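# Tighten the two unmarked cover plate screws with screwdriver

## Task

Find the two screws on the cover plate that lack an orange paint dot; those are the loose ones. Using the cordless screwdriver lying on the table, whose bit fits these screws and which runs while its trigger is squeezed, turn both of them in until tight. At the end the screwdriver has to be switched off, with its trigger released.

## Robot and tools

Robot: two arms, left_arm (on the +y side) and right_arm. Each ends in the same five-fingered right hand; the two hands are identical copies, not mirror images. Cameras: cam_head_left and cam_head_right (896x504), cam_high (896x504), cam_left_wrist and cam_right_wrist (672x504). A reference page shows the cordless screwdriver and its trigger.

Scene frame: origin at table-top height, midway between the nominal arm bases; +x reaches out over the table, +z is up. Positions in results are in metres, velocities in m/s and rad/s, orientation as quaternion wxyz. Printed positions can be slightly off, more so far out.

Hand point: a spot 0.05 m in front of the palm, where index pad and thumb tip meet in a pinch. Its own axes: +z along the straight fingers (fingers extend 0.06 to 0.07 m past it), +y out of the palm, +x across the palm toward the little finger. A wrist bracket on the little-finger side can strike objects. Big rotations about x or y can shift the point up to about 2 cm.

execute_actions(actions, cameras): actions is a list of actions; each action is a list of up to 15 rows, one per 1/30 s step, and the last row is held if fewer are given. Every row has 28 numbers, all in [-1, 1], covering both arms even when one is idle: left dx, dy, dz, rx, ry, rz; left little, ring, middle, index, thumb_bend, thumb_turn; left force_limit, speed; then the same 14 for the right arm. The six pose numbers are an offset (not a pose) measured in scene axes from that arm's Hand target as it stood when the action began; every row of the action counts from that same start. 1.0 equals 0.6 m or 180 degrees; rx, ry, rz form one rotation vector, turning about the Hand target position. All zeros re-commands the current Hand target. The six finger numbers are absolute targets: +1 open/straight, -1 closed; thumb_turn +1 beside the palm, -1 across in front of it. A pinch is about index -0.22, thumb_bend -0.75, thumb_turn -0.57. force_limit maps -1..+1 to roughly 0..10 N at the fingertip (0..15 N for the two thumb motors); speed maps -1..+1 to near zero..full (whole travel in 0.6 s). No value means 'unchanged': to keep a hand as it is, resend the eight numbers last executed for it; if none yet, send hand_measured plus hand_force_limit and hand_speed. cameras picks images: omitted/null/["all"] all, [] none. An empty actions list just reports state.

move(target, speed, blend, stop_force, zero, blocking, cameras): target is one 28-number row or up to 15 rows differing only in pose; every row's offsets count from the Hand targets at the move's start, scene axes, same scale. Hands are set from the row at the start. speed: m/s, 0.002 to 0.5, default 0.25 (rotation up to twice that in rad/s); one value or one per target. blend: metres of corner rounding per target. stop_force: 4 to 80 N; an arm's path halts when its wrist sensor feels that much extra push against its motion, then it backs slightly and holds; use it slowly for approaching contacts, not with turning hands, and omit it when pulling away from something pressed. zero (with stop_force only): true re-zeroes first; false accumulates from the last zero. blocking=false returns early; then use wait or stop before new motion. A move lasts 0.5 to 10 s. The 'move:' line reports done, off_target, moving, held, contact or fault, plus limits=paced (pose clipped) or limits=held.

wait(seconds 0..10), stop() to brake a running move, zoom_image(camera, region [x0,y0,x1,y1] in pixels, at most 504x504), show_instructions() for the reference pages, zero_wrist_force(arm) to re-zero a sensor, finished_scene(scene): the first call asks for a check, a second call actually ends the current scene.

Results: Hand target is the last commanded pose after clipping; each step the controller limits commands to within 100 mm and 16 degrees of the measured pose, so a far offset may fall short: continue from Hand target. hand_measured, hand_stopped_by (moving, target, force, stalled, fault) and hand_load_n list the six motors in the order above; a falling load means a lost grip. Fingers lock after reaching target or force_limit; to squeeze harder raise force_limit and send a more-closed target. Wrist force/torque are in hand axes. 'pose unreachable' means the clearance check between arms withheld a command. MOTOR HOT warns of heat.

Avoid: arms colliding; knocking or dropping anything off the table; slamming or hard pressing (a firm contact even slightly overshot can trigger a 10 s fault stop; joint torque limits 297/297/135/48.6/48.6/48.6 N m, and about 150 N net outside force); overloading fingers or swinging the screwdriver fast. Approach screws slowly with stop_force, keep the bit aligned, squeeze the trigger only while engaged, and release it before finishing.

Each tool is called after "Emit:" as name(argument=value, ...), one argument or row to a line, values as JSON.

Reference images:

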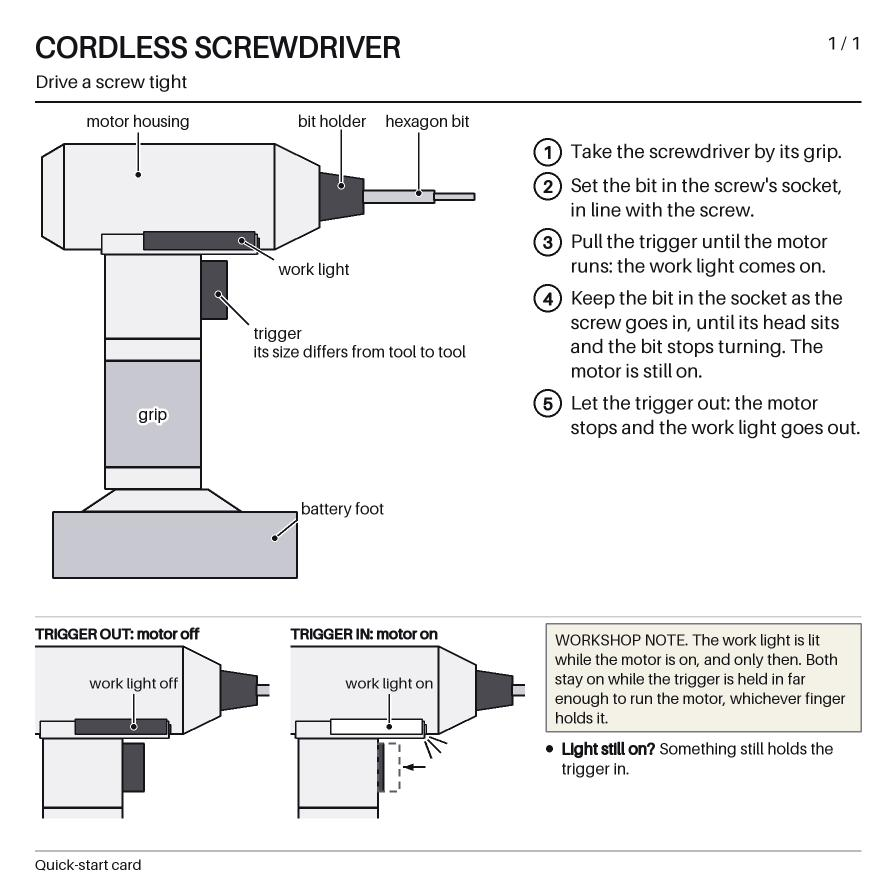

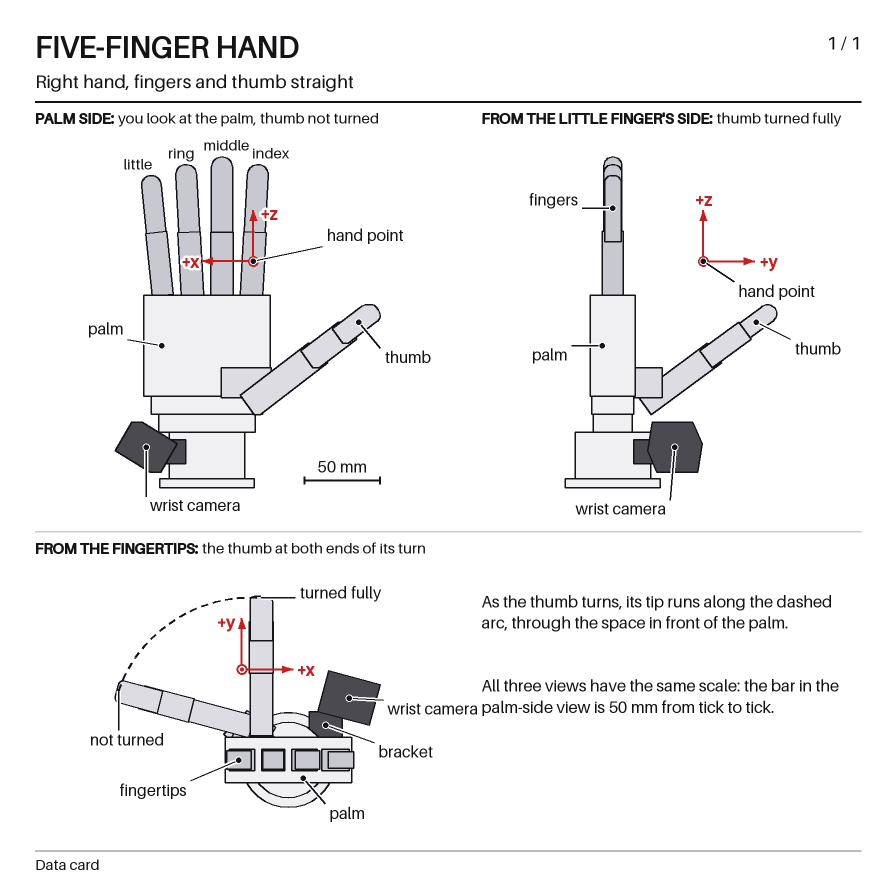

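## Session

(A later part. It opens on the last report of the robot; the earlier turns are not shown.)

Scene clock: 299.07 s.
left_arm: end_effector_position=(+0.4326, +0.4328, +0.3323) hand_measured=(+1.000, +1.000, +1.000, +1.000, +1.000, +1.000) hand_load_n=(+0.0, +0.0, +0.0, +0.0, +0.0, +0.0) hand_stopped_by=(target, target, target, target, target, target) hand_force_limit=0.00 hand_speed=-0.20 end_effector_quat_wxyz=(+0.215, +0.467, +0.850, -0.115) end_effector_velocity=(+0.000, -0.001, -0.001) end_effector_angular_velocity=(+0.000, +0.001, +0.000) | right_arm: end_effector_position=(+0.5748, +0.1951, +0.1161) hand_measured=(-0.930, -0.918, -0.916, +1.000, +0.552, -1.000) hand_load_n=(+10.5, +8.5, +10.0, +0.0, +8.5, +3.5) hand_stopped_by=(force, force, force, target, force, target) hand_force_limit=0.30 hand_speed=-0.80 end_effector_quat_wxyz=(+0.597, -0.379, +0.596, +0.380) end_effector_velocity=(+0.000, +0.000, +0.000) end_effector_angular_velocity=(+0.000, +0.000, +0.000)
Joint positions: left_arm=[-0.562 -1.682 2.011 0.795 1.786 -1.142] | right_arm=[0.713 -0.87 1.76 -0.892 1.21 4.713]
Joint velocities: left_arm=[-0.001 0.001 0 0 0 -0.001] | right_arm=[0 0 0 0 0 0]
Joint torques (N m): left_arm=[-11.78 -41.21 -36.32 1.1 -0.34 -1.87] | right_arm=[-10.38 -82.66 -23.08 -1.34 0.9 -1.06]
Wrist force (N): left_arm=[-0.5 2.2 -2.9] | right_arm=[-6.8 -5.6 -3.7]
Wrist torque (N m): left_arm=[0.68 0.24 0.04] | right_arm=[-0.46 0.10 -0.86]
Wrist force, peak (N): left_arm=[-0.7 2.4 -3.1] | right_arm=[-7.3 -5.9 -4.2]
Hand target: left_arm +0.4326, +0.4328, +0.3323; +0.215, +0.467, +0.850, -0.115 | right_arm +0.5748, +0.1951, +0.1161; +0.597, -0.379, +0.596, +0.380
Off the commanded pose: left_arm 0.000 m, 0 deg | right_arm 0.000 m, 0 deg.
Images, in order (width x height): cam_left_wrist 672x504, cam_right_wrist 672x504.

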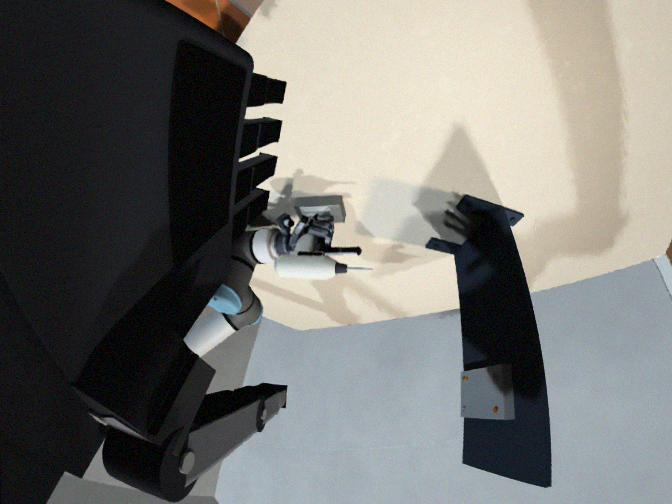

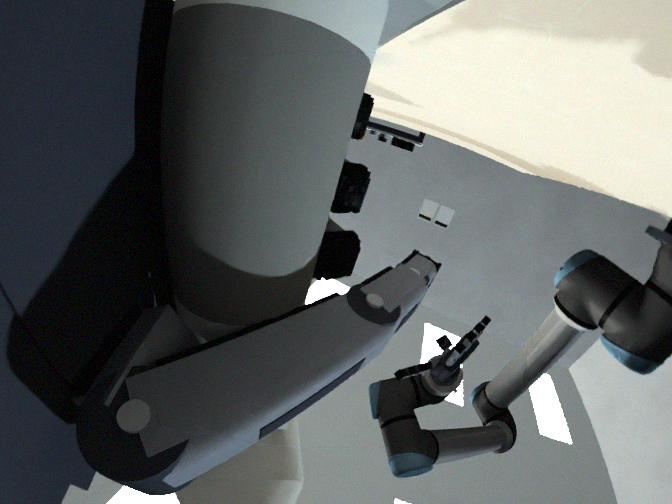

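Emit:
move(
  target=[0,0,0,0,0,0,1,1,1,1,1,1,0,-0.2,0,0,0.1,0,0,0,-0.97,-0.97,-0.97,1,-0.9,-1,0.3,-0.8],
  speed=0.06,
  cameras=["cam_right_wrist","cam_left_wrist"],
)

Emit:
zoom_image(
  camera="cam_left_wrist",
  region=[230, 190, 400, 330],
)

Scene clock: 300.53 s.
left_arm: end_effector_position=(+0.4326, +0.4328, +0.3323) hand_measured=(+1.000, +1.000, +1.000, +1.000, +1.000, +1.000) hand_load_n=(+0.0, +0.0, +0.0, +0.0, +0.0, +0.0) hand_stopped_by=(target, target, target, target, target, target) hand_force_limit=0.00 hand_speed=-0.20 end_effector_quat_wxyz=(+0.215, +0.467, +0.850, -0.115) end_effector_velocity=(+0.000, +0.000, +0.000) end_effector_angular_velocity=(+0.000, +0.000, +0.001) | right_arm: end_effector_position=(+0.5748, +0.1951, +0.1761) hand_measured=(-0.928, -0.918, -0.914, +1.000, +0.552, -1.000) hand_load_n=(+8.0, +8.5, +12.0, +0.0, +4.0, +4.5) hand_stopped_by=(force, force, force, target, force, target) hand_force_limit=0.30 hand_speed=-0.80 end_effector_quat_wxyz=(+0.597, -0.379, +0.596, +0.380) end_effector_velocity=(+0.000, +0.000, -0.001) end_effector_angular_velocity=(+0.002, -0.002, +0.000)
Joint positions: left_arm=[-0.562 -1.682 2.011 0.795 1.786 -1.142] | right_arm=[0.713 -0.945 1.751 -0.807 1.21 4.714]
Joint velocities: left_arm=[0 0 0 -0.001 -0.001 -0.001] | right_arm=[0 0.001 0 -0.004 0 0]
Joint torques (N m): left_arm=[-10.87 -42.07 -37.81 2.08 0.13 -1.64] | right_arm=[-13.52 -82.06 -30.24 -6.78 -1.45 -0.07]
Wrist force (N): left_arm=[-0.8 2.4 -2.7] | right_arm=[6.7 -3.3 -2.0]
Wrist torque (N m): left_arm=[0.70 0.29 0.03] | right_arm=[-0.56 0.01 -0.08]
Wrist force, peak (N): left_arm=[-0.8 2.6 -3.0] | right_arm=[-7.0 -5.6 -4.0]
Hand target: left_arm +0.4326, +0.4328, +0.3323; +0.215, +0.467, +0.850, -0.115 | right_arm +0.5748, +0.1950, +0.1760; +0.597, -0.379, +0.596, +0.380
Off the commanded pose: left_arm 0.000 m, 0 deg | right_arm 0.000 m, 0 deg.
move: done
Images, in order (width x height): cam_left_wrist 672x504, cam_right_wrist 672x504.

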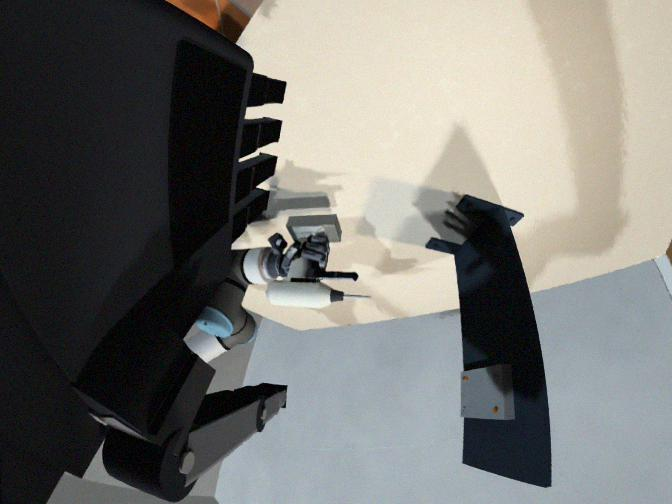

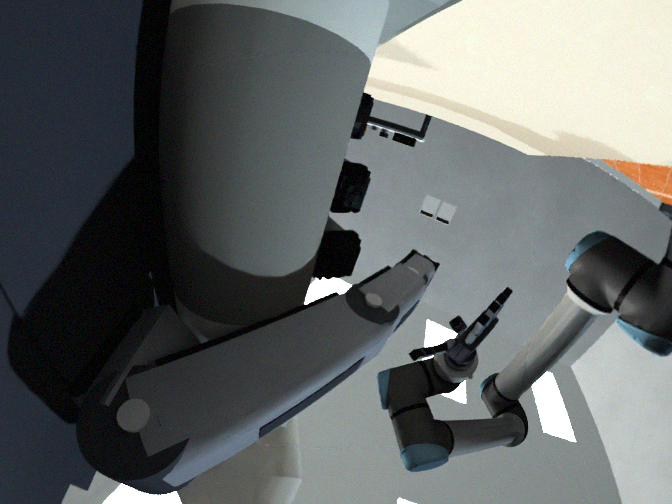

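Scaled by 2.965 from the camera's 672x504 image, which has a finer 960x720 frame.

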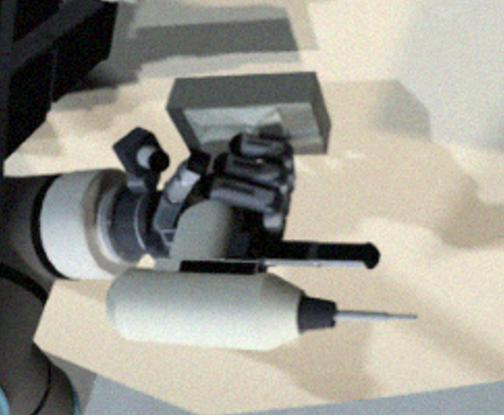

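Emit:
execute_actions(
  actions=[
    [[0,0,0,0,0,0,1,1,1,1,1,1,0,-0.2,0,0,0,0,0,0,-0.97,-0.97,-0.97,-0.55,-0.9,-1,0.3,-0.3]],
    [[0,0,0,0,0,0,1,1,1,1,1,1,0,-0.2,0,0,0,0,0,0,-0.97,-0.97,-0.97,-0.55,-0.9,-1,0.3,-0.3]],
    [[0,0,0,0,0,0,1,1,1,1,1,1,0,-0.2,0,0,0,0,0,0,-0.97,-0.97,-0.97,-0.96,-0.9,-1,0.3,-0.3]],
    [[0,0,0,0,0,0,1,1,1,1,1,1,0,-0.2,0,0,0,0,0,0,-0.97,-0.97,-0.97,-0.96,-0.9,-1,0.3,-0.3]],
  ],
  cameras=["cam_left_wrist"],
)

Emit:
zoom_image(
  camera="cam_left_wrist",
  region=[230, 190, 400, 330],
)

Scene clock: 302.93 s.
left_arm: end_effector_position=(+0.4326, +0.4328, +0.3323) hand_measured=(+1.000, +1.000, +1.000, +1.000, +1.000, +1.000) hand_load_n=(+0.0, +0.0, +0.0, +0.0, -0.5, +0.0) hand_stopped_by=(target, target, target, target, target, target) hand_force_limit=0.00 hand_speed=-0.20 end_effector_quat_wxyz=(+0.215, +0.467, +0.850, -0.115) end_effector_velocity=(+0.000, -0.001, +0.000) end_effector_angular_velocity=(+0.000, -0.001, -0.001) | right_arm: end_effector_position=(+0.5748, +0.1950, +0.1760) hand_measured=(-0.928, -0.918, -0.914, -0.916, +0.552, -1.000) hand_load_n=(+9.0, +8.0, +10.5, +13.0, +5.5, +3.0) hand_stopped_by=(force, force, force, force, force, target) hand_force_limit=0.30 hand_speed=-0.30 end_effector_quat_wxyz=(+0.597, -0.379, +0.596, +0.380) end_effector_velocity=(+0.000, +0.000, +0.001) end_effector_angular_velocity=(+0.001, -0.001, +0.000)
Joint positions: left_arm=[-0.562 -1.682 2.011 0.795 1.786 -1.142] | right_arm=[0.713 -0.945 1.751 -0.808 1.21 4.713]
Joint velocities: left_arm=[-0.001 0 0 0 0 0] | right_arm=[0 0 0 -0.001 0 0]
Joint torques (N m): left_arm=[-13.5 -40.99 -37.76 1.35 0.08 -1.65] | right_arm=[-13.03 -84.26 -34.47 -5.02 -0.87 -1.83]
Wrist force (N): left_arm=[-0.5 2.3 -2.7] | right_arm=[6.7 -3.4 -2.4]
Wrist torque (N m): left_arm=[0.69 0.25 0.05] | right_arm=[-0.56 -0.01 -0.08]
Wrist force, peak (N): left_arm=[-0.9 2.5 -3.2] | right_arm=[6.9 -3.5 -2.7]
Hand target: left_arm +0.4326, +0.4328, +0.3323; +0.215, +0.467, +0.850, -0.115 | right_arm +0.5748, +0.1950, +0.1760; +0.597, -0.379, +0.596, +0.380
Off the commanded pose: left_arm 0.000 m, 0 deg | right_arm 0.000 m, 0 deg.
Images, in order (width x height): cam_left_wrist 672x504.

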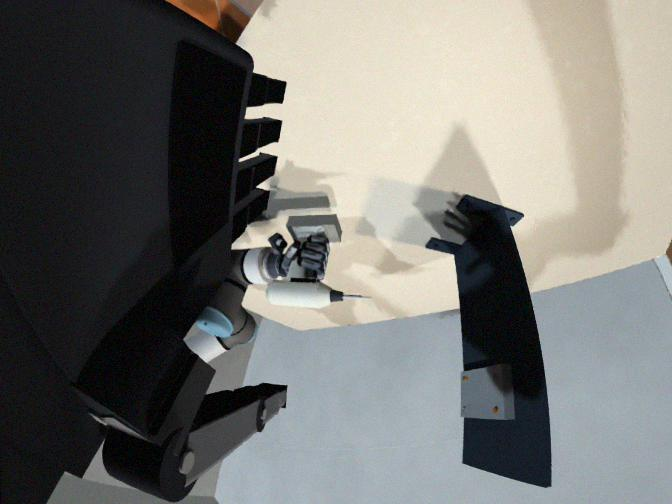

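Scaled by 2.965 from the camera's 672x504 image, which has a finer 960x720 frame.

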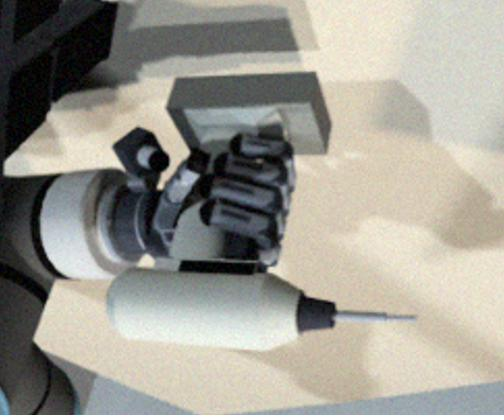

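Emit:
zoom_image(
  camera="cam_left_wrist",
  region=[280, 225, 350, 305],
)

Emit:
execute_actions(
  actions=[],
  cameras=["cam_head_left","cam_high"],
)

Emit:
zoom_image(
  camera="cam_head_left",
  region=[360, 200, 480, 290],
)

Scaled by 6.300 from the camera's 672x504 image, which has a finer 960x720 frame.

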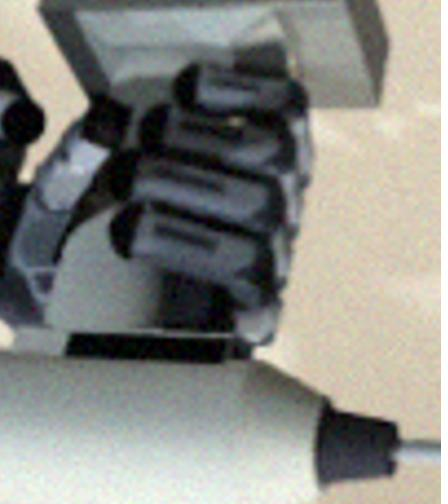

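Scene clock: 303.13 s.
left_arm: end_effector_position=(+0.4326, +0.4328, +0.3323) hand_measured=(+1.000, +1.000, +1.000, +1.000, +1.000, +1.000) hand_load_n=(+0.0, +0.0, +0.0, +0.0, +0.0, +0.0) hand_stopped_by=(target, target, target, target, target, target) hand_force_limit=0.00 hand_speed=-0.20 end_effector_quat_wxyz=(+0.215, +0.467, +0.850, -0.115) end_effector_velocity=(+0.000, +0.000, +0.000) end_effector_angular_velocity=(+0.000, +0.001, +0.000) | right_arm: end_effector_position=(+0.5748, +0.1950, +0.1760) hand_measured=(-0.928, -0.918, -0.914, -0.916, +0.552, -1.000) hand_load_n=(+8.5, +8.5, +10.5, +12.5, +5.0, +3.0) hand_stopped_by=(force, force, force, force, force, target) hand_force_limit=0.30 hand_speed=-0.30 end_effector_quat_wxyz=(+0.597, -0.379, +0.596, +0.380) end_effector_velocity=(+0.000, +0.000, -0.001) end_effector_angular_velocity=(-0.001, +0.000, +0.000)
Joint positions: left_arm=[-0.562 -1.682 2.011 0.795 1.786 -1.142] | right_arm=[0.713 -0.945 1.751 -0.808 1.21 4.713]
Joint velocities: left_arm=[0 0 0 0.001 0 0] | right_arm=[0 0 0 0 0 0]
Joint torques (N m): left_arm=[-11.05 -42.09 -38.8 1.64 0.14 -1.94] | right_arm=[-13.57 -83.65 -35.05 -4.64 -1.04 -1.65]
Wrist force (N): left_arm=[-0.4 2.1 -2.6] | right_arm=[6.8 -3.4 -2.5]
Wrist torque (N m): left_arm=[0.66 0.22 0.04] | right_arm=[-0.56 -0.02 -0.08]
Wrist force, peak (N): left_arm=[-0.3 2.7 -2.7] | right_arm=[6.8 -3.4 -2.5]
Hand target: left_arm +0.4326, +0.4328, +0.3323; +0.215, +0.467, +0.850, -0.115 | right_arm +0.5748, +0.1950, +0.1760; +0.597, -0.379, +0.596, +0.380
Off the commanded pose: left_arm 0.000 m, 0 deg | right_arm 0.000 m, 0 deg.
Images, in order (width x height): cam_head_left 896x504, cam_high 896x504.

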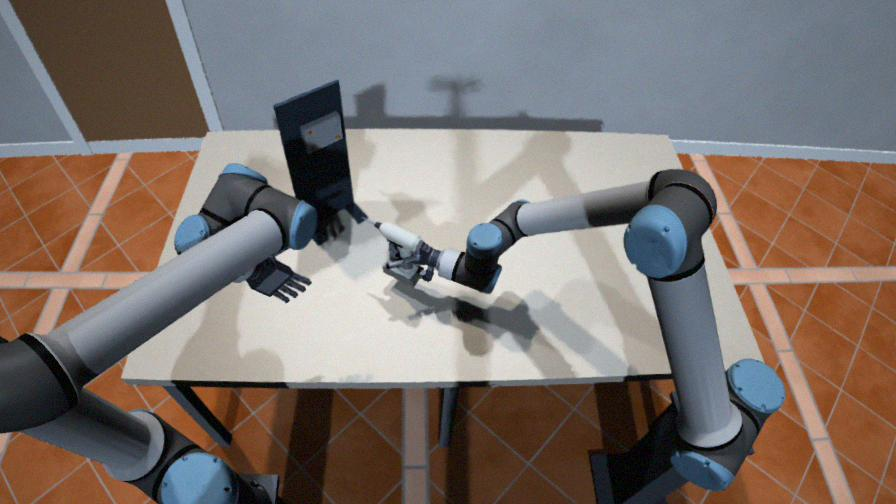

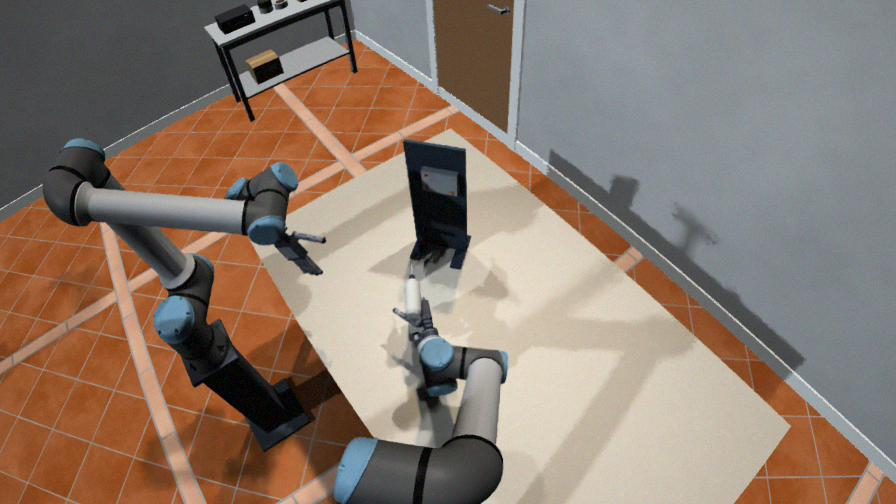

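Scaled by 4.200.

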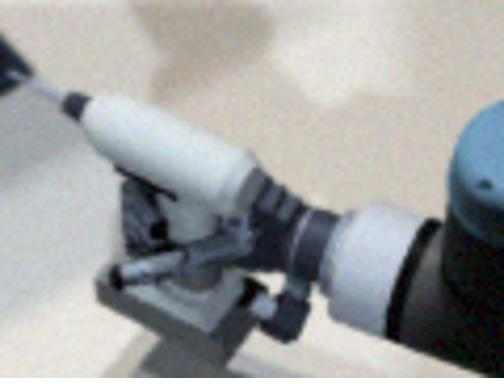

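Emit:
execute_actions(
  actions=[
    [[0,0,0,0,0,0,1,1,1,1,1,1,0,-0.2,0,0,0,0,0,0,-0.97,-0.97,-0.97,1,-0.9,-1,0.3,-0.3]],
    [[0,0,0,0,0,0,1,1,1,1,1,1,0,-0.2,0,0,0,0,0,0,-0.97,-0.97,-0.97,1,-0.9,-1,0.3,-0.3]],
    [[0,0,0,0,0,0,1,1,1,1,1,1,0,-0.2,0,0,0,0,0,0,-0.97,-0.97,-0.97,1,-0.9,-1,0.3,-0.3]],
  ],
  cameras=[],
)

Emit:
move(
  target=[0,0,0,0,0,0,1,1,1,1,1,1,0,-0.2,0,0,-0.105,0,0,0,-0.97,-0.97,-0.97,1,-0.9,-1,0.3,-0.3],
  speed=0.025,
  stop_force=5,
  cameras=["cam_left_wrist"],
)

Emit:
zoom_image(
  camera="cam_left_wrist",
  region=[260, 170, 380, 290],
)

Scene clock: 305.43 s.
left_arm: end_effector_position=(+0.4326, +0.4328, +0.3323) hand_measured=(+1.000, +1.000, +1.000, +1.000, +1.000, +1.000) hand_load_n=(+0.0, +0.0, +0.0, +0.0, +0.0, +0.0) hand_stopped_by=(target, target, target, target, target, target) hand_force_limit=0.00 hand_speed=-0.20 end_effector_quat_wxyz=(+0.215, +0.467, +0.850, -0.115) end_effector_velocity=(+0.000, +0.000, +0.000) end_effector_angular_velocity=(+0.000, -0.002, +0.000) | right_arm: end_effector_position=(+0.5748, +0.1950, +0.1760) hand_measured=(-0.928, -0.918, -0.914, +1.000, +0.552, -1.000) hand_load_n=(+8.0, +8.0, +11.5, +0.0, +4.5, +4.0) hand_stopped_by=(force, force, force, target, force, target) hand_force_limit=0.30 hand_speed=-0.30 end_effector_quat_wxyz=(+0.597, -0.379, +0.596, +0.380) end_effector_velocity=(+0.000, +0.000, +0.000) end_effector_angular_velocity=(+0.000, +0.000, +0.000)
Joint positions: left_arm=[-0.562 -1.682 2.011 0.795 1.786 -1.142] | right_arm=[0.713 -0.945 1.751 -0.808 1.21 4.713]
Joint velocities: left_arm=[0.001 0 0 -0.001 0 0.001] | right_arm=[0 0 0 0 0 0]
Joint torques (N m): left_arm=[-10.1 -37.45 -39.21 1.44 -0.03 -2.41] | right_arm=[-12.75 -84.35 -39.19 -3.13 -0.61 -1.76]
Wrist force (N): left_arm=[-0.5 2.4 -2.6] | right_arm=[6.6 -3.2 -2.7]
Wrist torque (N m): left_arm=[0.69 0.24 0.05] | right_arm=[-0.50 0.02 -0.07]
Wrist force, peak (N): left_arm=[-0.4 2.6 -3.0] | right_arm=[7.1 -3.6 -2.6]
Hand target: left_arm +0.4326, +0.4328, +0.3323; +0.215, +0.467, +0.850, -0.115 | right_arm +0.5748, +0.1950, +0.1760; +0.597, -0.379, +0.596, +0.380
Off the commanded pose: left_arm 0.000 m, 0 deg | right_arm 0.000 m, 0 deg.
No camera images: "cameras" was empty.

Scene clock: 308.57 s.
left_arm: end_effector_position=(+0.4326, +0.4328, +0.3323) hand_measured=(+1.000, +1.000, +1.000, +1.000, +1.000, +1.000) hand_load_n=(+0.0, +0.0, +0.0, +0.0, +0.0, +0.0) hand_stopped_by=(target, target, target, target, target, target) hand_force_limit=0.00 hand_speed=-0.20 end_effector_quat_wxyz=(+0.215, +0.467, +0.850, -0.115) end_effector_velocity=(+0.000, +0.000, +0.000) end_effector_angular_velocity=(+0.000, +0.000, +0.001) | right_arm: end_effector_position=(+0.5748, +0.1950, +0.1175) hand_measured=(-0.928, -0.918, -0.914, +1.000, +0.552, -1.000) hand_load_n=(+9.0, +9.0, +12.0, +0.0, +4.0, +3.5) hand_stopped_by=(force, force, force, target, force, target) hand_force_limit=0.30 hand_speed=-0.30 end_effector_quat_wxyz=(+0.597, -0.379, +0.596, +0.380) end_effector_velocity=(+0.000, +0.000, +0.002) end_effector_angular_velocity=(+0.001, -0.001, +0.000)
Joint positions: left_arm=[-0.562 -1.682 2.011 0.795 1.786 -1.142] | right_arm=[0.713 -0.872 1.76 -0.89 1.21 4.713]
Joint velocities: left_arm=[-0.001 0 0 0 -0.001 -0.001] | right_arm=[0 -0.002 0 0 0 0]
Joint torques (N m): left_arm=[-11.4 -39.08 -39.71 0.28 0.59 -2.09] | right_arm=[7.95 -95.77 -34.95 -6 1.24 -1.79]
Wrist force (N): left_arm=[-0.8 2.4 -2.9] | right_arm=[6.3 -3.6 -2.2]
Wrist torque (N m): left_arm=[0.71 0.30 0.03] | right_arm=[-0.56 -0.12 -0.07]
Wrist force, peak (N): left_arm=[-0.6 2.6 -3.1] | right_arm=[-10.5 -3.4 -5.1]
Hand target: left_arm +0.4326, +0.4328, +0.3323; +0.215, +0.467, +0.850, -0.115 | right_arm +0.5748, +0.1951, +0.1176; +0.597, -0.379, +0.596, +0.380
Off the commanded pose: left_arm 0.000 m, 0 deg | right_arm 0.004 m, 0 deg.
move: contact (right_arm)
Images, in order (width x height): cam_left_wrist 672x504.

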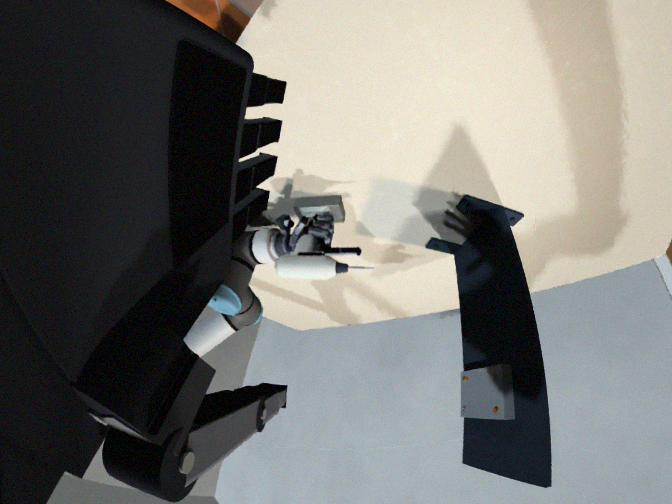

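Scaled by 4.200 from the camera's 672x504 image, which has a finer 960x720 frame.

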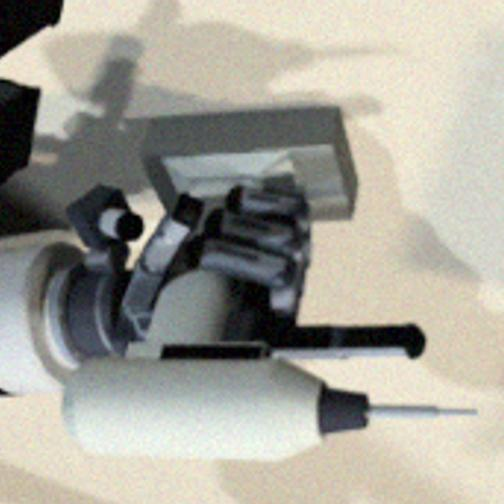

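Emit:
move(
  target=[0,0,0,0,0,0,1,1,1,1,1,1,0,-0.2,0,0,-0.008,0,0,0,-0.97,-0.97,-0.97,1,-0.9,-1,0.3,-0.3],
  speed=0.006,
  stop_force=9,
  cameras=[],
)

Emit:
execute_actions(
  actions=[
    [[0,0,0,0,0,0,1,1,1,1,1,1,0,-0.2,0,0,0,0,0,0,-0.97,-0.97,-0.97,1,1,-1,0.3,-0.8]],
    [[0,0,0,0,0,0,1,1,1,1,1,1,0,-0.2,0,0,0,0,0,0,-0.97,-0.97,-0.97,1,1,-1,0.3,-0.8]],
    [[0,0,0,0,0,0,1,1,1,1,1,1,0,-0.2,0,0,0,0,0,0,-0.6,-0.6,-0.6,1,1,-1,0.3,-0.8]],
    [[0,0,0,0,0,0,1,1,1,1,1,1,0,-0.2,0,0,0,0,0,0,-0.6,-0.6,-0.6,1,1,-1,0.3,-0.8]],
  ],
  cameras=["cam_left_wrist","cam_right_wrist"],
)

Emit:
zoom_image(
  camera="cam_left_wrist",
  region=[260, 170, 380, 290],
)

Scene clock: 310.07 s.
left_arm: end_effector_position=(+0.4326, +0.4328, +0.3323) hand_measured=(+1.000, +1.000, +1.000, +1.000, +1.000, +1.000) hand_load_n=(+0.0, +0.0, +0.0, +0.0, +0.0, +0.0) hand_stopped_by=(target, target, target, target, target, target) hand_force_limit=0.00 hand_speed=-0.20 end_effector_quat_wxyz=(+0.215, +0.467, +0.850, -0.115) end_effector_velocity=(+0.000, +0.000, +0.000) end_effector_angular_velocity=(+0.000, +0.000, +0.000) | right_arm: end_effector_position=(+0.5748, +0.1951, +0.1173) hand_measured=(-0.928, -0.918, -0.914, +1.000, +0.552, -1.000) hand_load_n=(+9.5, +9.0, +11.5, +0.0, +4.5, +3.5) hand_stopped_by=(force, force, force, target, force, target) hand_force_limit=0.30 hand_speed=-0.30 end_effector_quat_wxyz=(+0.597, -0.379, +0.596, +0.380) end_effector_velocity=(+0.000, +0.000, -0.001) end_effector_angular_velocity=(-0.001, +0.001, +0.000)
Joint positions: left_arm=[-0.562 -1.682 2.011 0.795 1.786 -1.142] | right_arm=[0.713 -0.871 1.76 -0.89 1.21 4.713]
Joint velocities: left_arm=[-0.001 0 0 -0.001 0 0] | right_arm=[0 0.001 0 0 0 0]
Joint torques (N m): left_arm=[-11.44 -38.02 -39.63 0.55 -0.27 -1.65] | right_arm=[5.96 -100.67 -29.08 -0.24 1.04 -1.89]
Wrist force (N): left_arm=[-0.8 2.4 -2.7] | right_arm=[2.9 -3.5 -1.7]
Wrist torque (N m): left_arm=[0.70 0.29 0.03] | right_arm=[-0.52 -0.15 -0.14]
Wrist force, peak (N): left_arm=[-0.8 2.8 -2.8] | right_arm=[7.0 -3.5 -2.6]
Hand target: left_arm +0.4326, +0.4328, +0.3323; +0.215, +0.467, +0.850, -0.115 | right_arm +0.5748, +0.1951, +0.1173; +0.597, -0.379, +0.596, +0.380
Off the commanded pose: left_arm 0.000 m, 0 deg | right_arm 0.005 m, 0 deg.
move: contact (right_arm)
No camera images: "cameras" was empty.

Scene clock: 312.47 s.
left_arm: end_effector_position=(+0.4326, +0.4328, +0.3323) hand_measured=(+1.000, +1.000, +1.000, +1.000, +1.000, +1.000) hand_load_n=(+0.0, +0.0, +0.0, +0.0, +0.0, +0.0) hand_stopped_by=(target, target, target, target, target, target) hand_force_limit=0.00 hand_speed=-0.20 end_effector_quat_wxyz=(+0.215, +0.467, +0.850, -0.115) end_effector_velocity=(+0.000, +0.000, +0.000) end_effector_angular_velocity=(+0.000, +0.000, -0.001) | right_arm: end_effector_position=(+0.5748, +0.1951, +0.1173) hand_measured=(-0.600, -0.600, -0.600, +1.000, +1.000, -1.000) hand_load_n=(+0.0, +0.0, +0.0, +0.0, +0.0, -0.5) hand_stopped_by=(target, target, target, target, target, target) hand_force_limit=0.30 hand_speed=-0.80 end_effector_quat_wxyz=(+0.597, -0.379, +0.596, +0.380) end_effector_velocity=(+0.000, +0.000, +0.000) end_effector_angular_velocity=(+0.000, +0.000, +0.000)
Joint positions: left_arm=[-0.562 -1.682 2.011 0.795 1.786 -1.142] | right_arm=[0.713 -0.871 1.76 -0.89 1.21 4.713]
Joint velocities: left_arm=[0 0 0 0.001 0 0.001] | right_arm=[0 0 0 -0.001 0 0]
Joint torques (N m): left_arm=[-8.88 -39.87 -41.02 0.18 0.42 -2.28] | right_arm=[6.17 -83.85 -29.43 -3.25 0.97 -1.89]
Wrist force (N): left_arm=[-0.5 2.5 -2.8] | right_arm=[-0.7 -3.3 -2.2]
Wrist torque (N m): left_arm=[0.73 0.24 0.06] | right_arm=[-0.53 0.29 -0.29]
Wrist force, peak (N): left_arm=[-0.4 2.8 -3.0] | right_arm=[5.5 -3.0 -2.6]
Hand target: left_arm +0.4326, +0.4328, +0.3323; +0.215, +0.467, +0.850, -0.115 | right_arm +0.5748, +0.1951, +0.1173; +0.597, -0.379, +0.596, +0.380
Off the commanded pose: left_arm 0.000 m, 0 deg | right_arm 0.000 m, 0 deg.
Images, in order (width x height): cam_left_wrist 672x504, cam_right_wrist 672x504.

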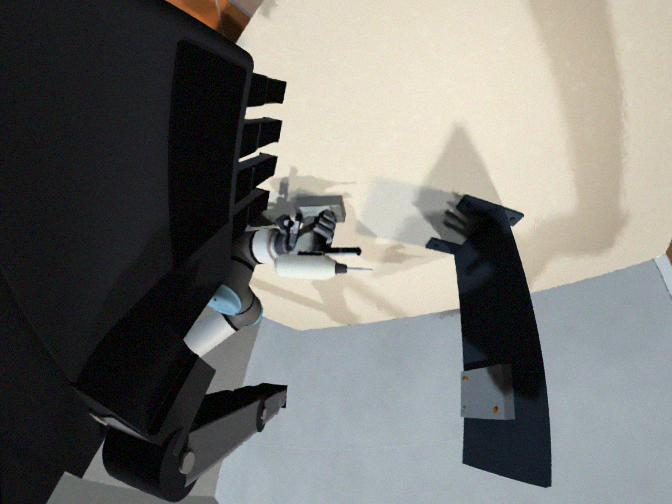

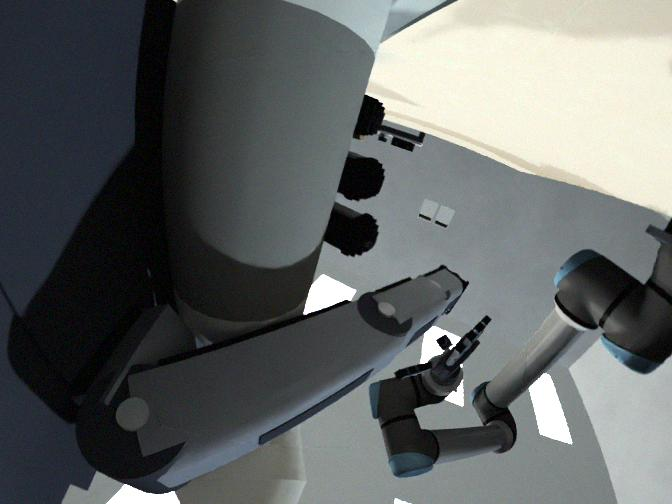

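Scaled by 4.200 from the camera's 672x504 image, which has a finer 960x720 frame.

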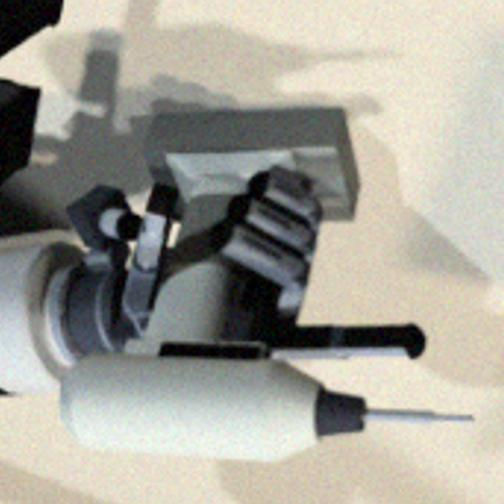

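Emit:
move(
  target=[0,0,0,0,0,0,1,1,1,1,1,1,0,-0.2,0,0,0.0195,0,0,0,-0.6,-0.6,-0.6,1,1,-1,0.3,-0.8],
  speed=0.02,
  stop_force=5,
  cameras=["cam_left_wrist","cam_right_wrist"],
)

Emit:
zoom_image(
  camera="cam_left_wrist",
  region=[260, 170, 380, 290],
)

Scene clock: 314.97 s.
left_arm: end_effector_position=(+0.4326, +0.4328, +0.3323) hand_measured=(+1.000, +1.000, +1.000, +1.000, +1.000, +1.000) hand_load_n=(+0.0, +0.0, +0.0, +0.0, +0.0, +0.0) hand_stopped_by=(target, target, target, target, target, target) hand_force_limit=0.00 hand_speed=-0.20 end_effector_quat_wxyz=(+0.215, +0.467, +0.850, -0.115) end_effector_velocity=(+0.000, +0.000, +0.000) end_effector_angular_velocity=(+0.000, +0.000, +0.000) | right_arm: end_effector_position=(+0.5748, +0.1951, +0.1290) hand_measured=(-0.600, -0.600, -0.600, +1.000, +1.000, -1.000) hand_load_n=(+0.0, +0.0, +0.0, +0.0, +0.0, +0.0) hand_stopped_by=(target, target, target, target, target, target) hand_force_limit=0.30 hand_speed=-0.80 end_effector_quat_wxyz=(+0.597, -0.379, +0.596, +0.380) end_effector_velocity=(+0.000, +0.000, +0.001) end_effector_angular_velocity=(+0.000, -0.001, +0.000)
Joint positions: left_arm=[-0.562 -1.682 2.011 0.795 1.786 -1.142] | right_arm=[0.713 -0.886 1.759 -0.874 1.21 4.713]
Joint velocities: left_arm=[0 0 0 0 0 0] | right_arm=[0 -0.001 0 0 0 0]
Joint torques (N m): left_arm=[-11.48 -39.36 -42.33 0.03 0.08 -2.05] | right_arm=[1.1 -78.11 -25.94 -4.46 -0.17 -1.52]
Wrist force (N): left_arm=[-0.5 2.1 -2.7] | right_arm=[-0.7 -3.3 -2.6]
Wrist torque (N m): left_arm=[0.65 0.23 0.04] | right_arm=[-0.53 0.31 -0.30]
Wrist force, peak (N): left_arm=[-0.7 2.6 -3.1] | right_arm=[-0.8 -3.3 -3.0]
Hand target: left_arm +0.4326, +0.4328, +0.3323; +0.215, +0.467, +0.850, -0.115 | right_arm +0.5748, +0.1951, +0.1290; +0.597, -0.379, +0.596, +0.380
Off the commanded pose: left_arm 0.000 m, 0 deg | right_arm 0.000 m, 0 deg.
move: done
Images, in order (width x height): cam_left_wrist 672x504, cam_right_wrist 672x504.

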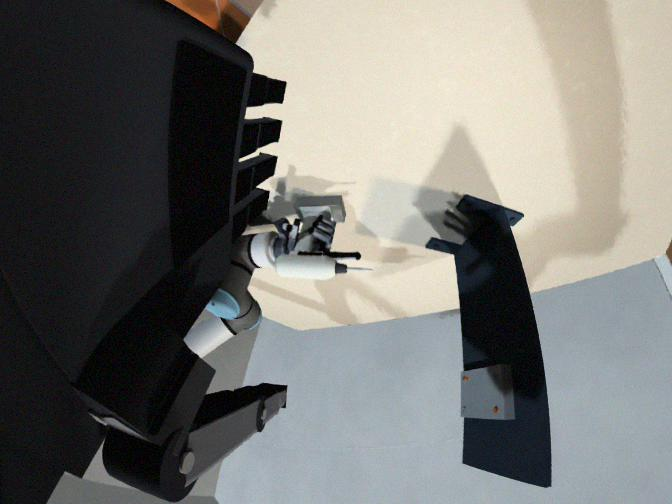

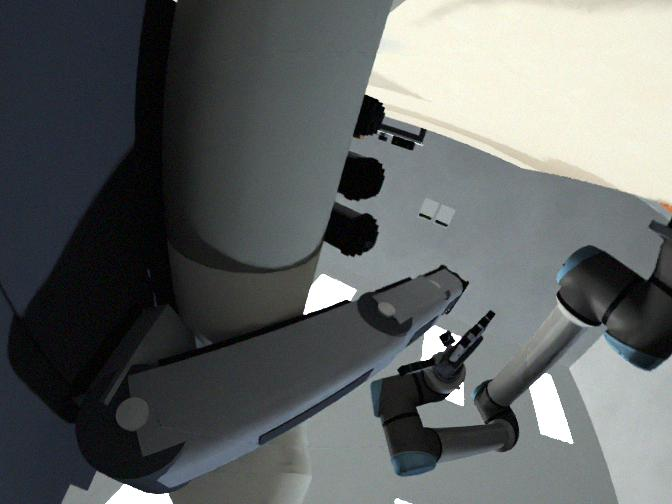

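Scaled by 4.200 from the camera's 672x504 image, which has a finer 960x720 frame.

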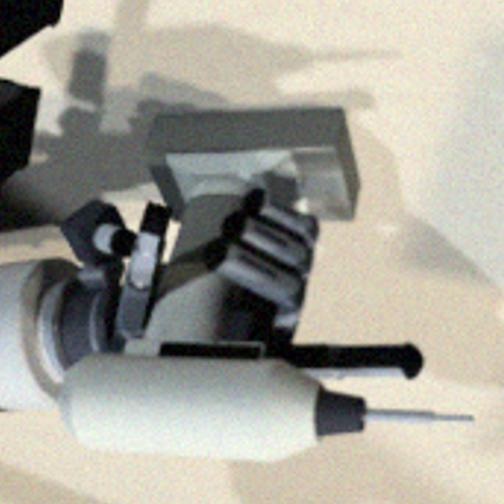

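Emit:
execute_actions(
  actions=[
    [[0,0,0,0,0,0,1,1,1,1,1,1,0,-0.2,0,0,0,0,0,0,-1,-1,-1,1,1,-1,-0.5,-0.7]],
    [[0,0,0,0,0,0,1,1,1,1,1,1,0,-0.2,0,0,0,0,0,0,-1,-1,-1,1,1,-1,-0.5,-0.7]],
    [[0,0,0,0,0,0,1,1,1,1,1,1,0,-0.2,0,0,0,0,0,0,-0.98,-0.98,-0.98,1,-0.9,-1,-0.4,-0.7]],
    [[0,0,0,0,0,0,1,1,1,1,1,1,0,-0.2,0,0,0,0,0,0,-0.98,-0.98,-0.98,1,-0.9,-1,-0.4,-0.7]],
    [[0,0,0,0,0,0,1,1,1,1,1,1,0,-0.2,0,0,0,0,0,0,-0.99,-0.99,-0.99,1,-0.92,-1,0.1,-0.8]],
    [[0,0,0,0,0,0,1,1,1,1,1,1,0,-0.2,0,0,0,0,0,0,-0.97,-0.97,-0.97,1,-0.9,-1,0.3,-0.8]],
    [[0,0,0,0,0,0,1,1,1,1,1,1,0,-0.2,0,0,0,0,0,0,-0.97,-0.97,-0.97,-0.55,-0.9,-1,0.3,-0.3]],
    [[0,0,0,0,0,0,1,1,1,1,1,1,0,-0.2,0,0,0,0,0,0,-0.97,-0.97,-0.97,-0.55,-0.9,-1,0.3,-0.3]],
    [[0,0,0,0,0,0,1,1,1,1,1,1,0,-0.2,0,0,0,0,0,0,-0.97,-0.97,-0.97,-0.96,-0.9,-1,0.3,-0.3]],
    [[0,0,0,0,0,0,1,1,1,1,1,1,0,-0.2,0,0,0,0,0,0,-0.97,-0.97,-0.97,-0.96,-0.9,-1,0.3,-0.3]],
  ],
  cameras=["cam_left_wrist","cam_right_wrist"],
)

Emit:
zoom_image(
  camera="cam_left_wrist",
  region=[260, 170, 380, 290],
)

Scene clock: 320.40 s.
left_arm: end_effector_position=(+0.4326, +0.4328, +0.3323) hand_measured=(+1.000, +1.000, +1.000, +1.000, +1.000, +1.000) hand_load_n=(+0.0, +0.0, +0.0, +0.0, +0.0, +0.0) hand_stopped_by=(target, target, target, target, target, target) hand_force_limit=0.00 hand_speed=-0.20 end_effector_quat_wxyz=(+0.215, +0.467, +0.850, -0.115) end_effector_velocity=(+0.000, +0.000, +0.000) end_effector_angular_velocity=(+0.000, -0.001, +0.000) | right_arm: end_effector_position=(+0.5748, +0.1951, +0.1290) hand_measured=(-0.930, -0.922, -0.920, -0.924, +0.590, -1.000) hand_load_n=(+8.5, +8.0, +10.5, +13.0, +9.5, +3.0) hand_stopped_by=(force, force, force, force, force, target) hand_force_limit=0.30 hand_speed=-0.30 end_effector_quat_wxyz=(+0.597, -0.379, +0.596, +0.380) end_effector_velocity=(+0.000, +0.000, +0.002) end_effector_angular_velocity=(+0.002, -0.002, +0.000)
Joint positions: left_arm=[-0.562 -1.682 2.011 0.795 1.786 -1.142] | right_arm=[0.713 -0.886 1.759 -0.874 1.21 4.713]
Joint velocities: left_arm=[0 -0.001 0 0 -0.001 0.001] | right_arm=[0 -0.002 0 -0.001 0 0]
Joint torques (N m): left_arm=[-10.96 -38.78 -44.01 -0.37 0.08 -1.95] | right_arm=[-11.94 -87.32 -28.21 -0.17 -0.96 -1.48]
Wrist force (N): left_arm=[-0.3 2.2 -2.6] | right_arm=[-3.6 -5.0 -2.9]
Wrist torque (N m): left_arm=[0.67 0.22 0.05] | right_arm=[-0.53 0.05 -0.91]
Wrist force, peak (N): left_arm=[-0.9 2.8 -2.9] | right_arm=[-6.2 -5.7 -3.6]
Hand target: left_arm +0.4326, +0.4328, +0.3323; +0.215, +0.467, +0.850, -0.115 | right_arm +0.5748, +0.1951, +0.1290; +0.597, -0.379, +0.596, +0.380
Off the commanded pose: left_arm 0.000 m, 0 deg | right_arm 0.000 m, 0 deg.
Images, in order (width x height): cam_left_wrist 672x504, cam_right_wrist 672x504.

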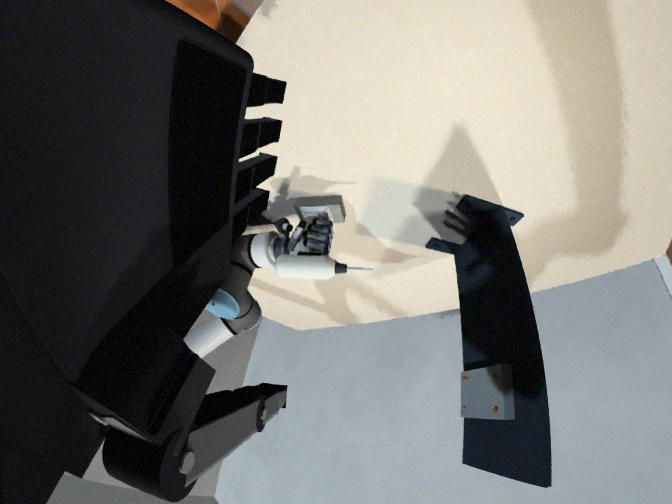

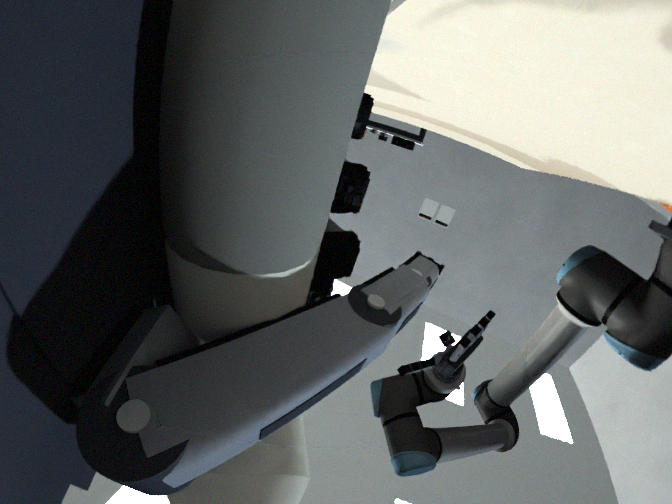

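Scaled by 4.200 from the camera's 672x504 image, which has a finer 960x720 frame.

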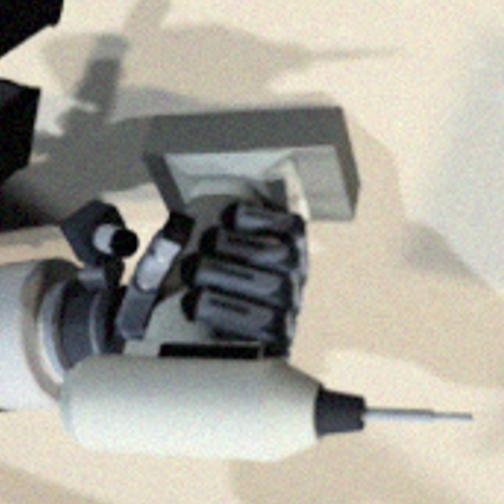

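Emit:
execute_actions(
  actions=[],
  cameras=["cam_head_left","cam_high","cam_head_right"],
)

Emit:
zoom_image(
  camera="cam_head_left",
  region=[360, 200, 500, 300],
)

Emit:
zoom_image(
  camera="cam_high",
  region=[370, 240, 490, 360],
)

Emit:
zoom_image(
  camera="cam_head_right",
  region=[370, 200, 510, 300],
)

Scene clock: 320.63 s.
left_arm: end_effector_position=(+0.4326, +0.4328, +0.3323) hand_measured=(+1.000, +1.000, +1.000, +1.000, +1.000, +1.000) hand_load_n=(+0.0, +0.0, +0.0, +0.0, +0.0, +0.0) hand_stopped_by=(target, target, target, target, target, target) hand_force_limit=0.00 hand_speed=-0.20 end_effector_quat_wxyz=(+0.215, +0.467, +0.850, -0.115) end_effector_velocity=(+0.000, +0.000, +0.000) end_effector_angular_velocity=(+0.000, +0.000, -0.001) | right_arm: end_effector_position=(+0.5748, +0.1951, +0.1290) hand_measured=(-0.930, -0.922, -0.920, -0.924, +0.590, -1.000) hand_load_n=(+9.0, +8.0, +10.5, +13.0, +9.5, +3.0) hand_stopped_by=(force, force, force, force, force, target) hand_force_limit=0.30 hand_speed=-0.30 end_effector_quat_wxyz=(+0.597, -0.379, +0.596, +0.380) end_effector_velocity=(+0.000, +0.000, -0.001) end_effector_angular_velocity=(-0.001, +0.000, +0.000)
Joint positions: left_arm=[-0.562 -1.682 2.011 0.795 1.786 -1.142] | right_arm=[0.713 -0.886 1.759 -0.874 1.21 4.713]
Joint velocities: left_arm=[-0.001 0 0 0 0 0] | right_arm=[0 0.001 0 0 0 0]
Joint torques (N m): left_arm=[-13.24 -37.53 -44.84 -0.13 -0.34 -1.59] | right_arm=[-12.85 -87.73 -28.5 0.13 -0.56 -1.43]
Wrist force (N): left_arm=[-0.6 2.8 -2.8] | right_arm=[-3.2 -4.7 -2.8]
Wrist torque (N m): left_arm=[0.76 0.25 0.06] | right_arm=[-0.50 -0.02 -0.88]
Wrist force, peak (N): left_arm=[-0.6 2.8 -2.8] | right_arm=[-3.6 -4.8 -2.8]
Hand target: left_arm +0.4326, +0.4328, +0.3323; +0.215, +0.467, +0.850, -0.115 | right_arm +0.5748, +0.1951, +0.1290; +0.597, -0.379, +0.596, +0.380
Off the commanded pose: left_arm 0.000 m, 0 deg | right_arm 0.000 m, 0 deg.
Images, in order (width x height): cam_head_left 896x504, cam_head_right 896x504, cam_high 896x504.

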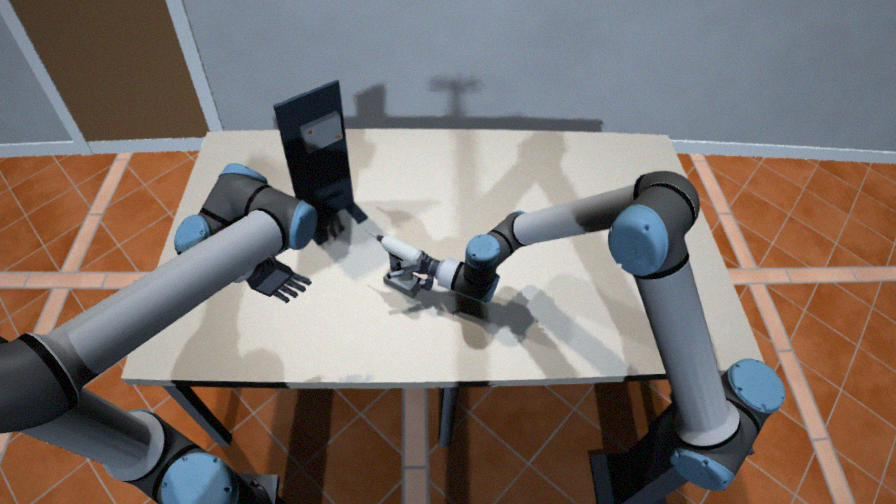

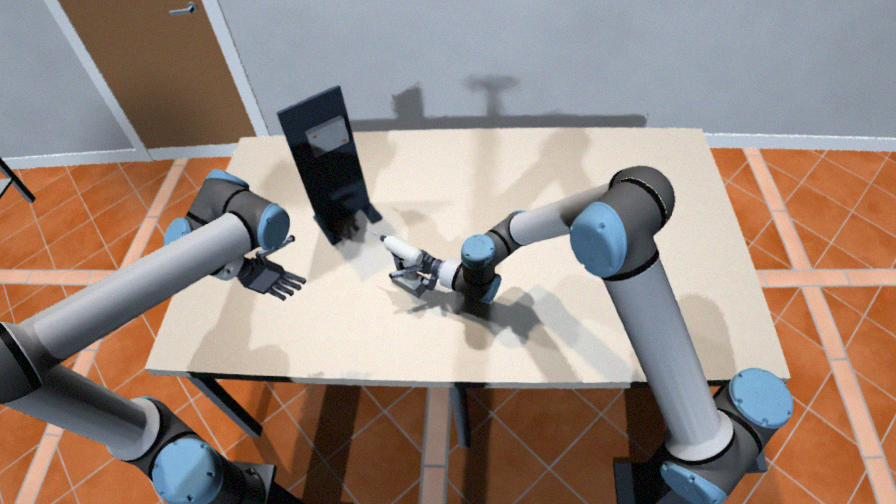

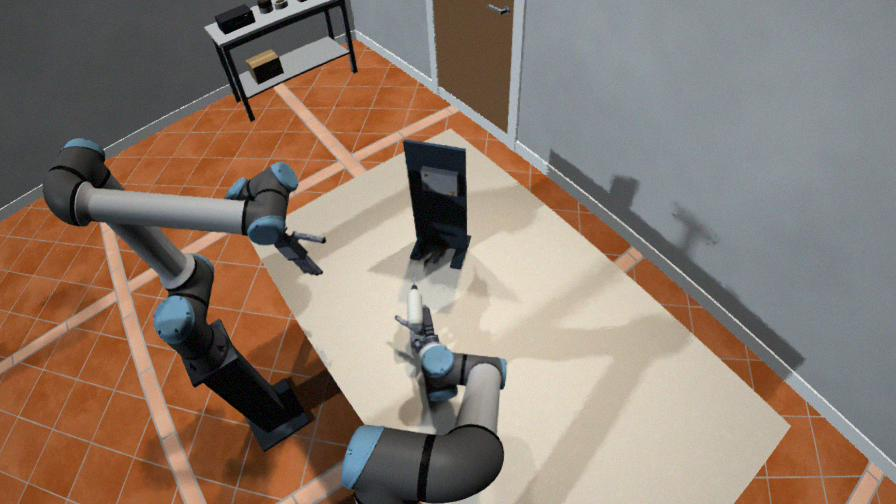

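Scaled by 3.600.

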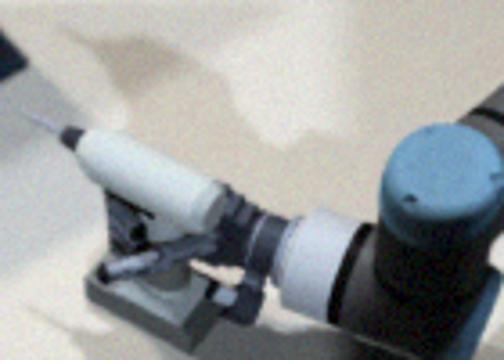

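Scaled by 4.200.

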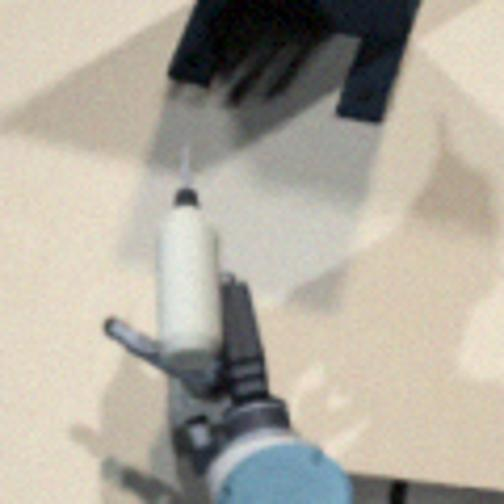

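Scaled by 3.600.

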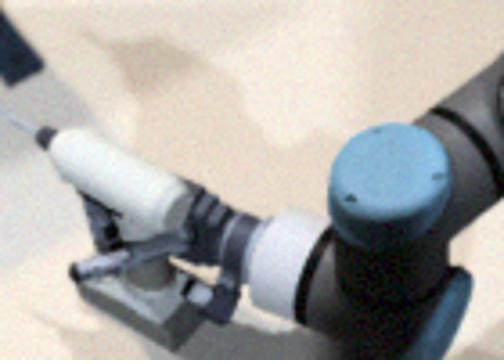

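Emit:
zoom_image(
  camera="cam_left_wrist",
  region=[290, 200, 350, 270],
)

Emit:
zoom_image(
  camera="cam_head_left",
  region=[380, 235, 430, 285],
)

This scene's latest camera images include none from cam_left_wrist. They are from: cam_head_left, cam_head_right, cam_high. cam_left_wrist's image comes with the result of a call that names it in "cameras".

Scaled by 10.080.

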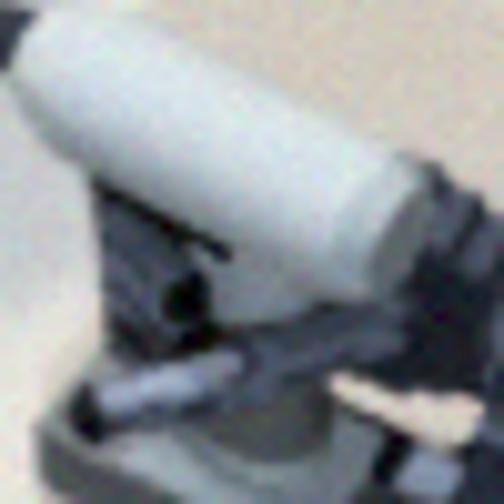

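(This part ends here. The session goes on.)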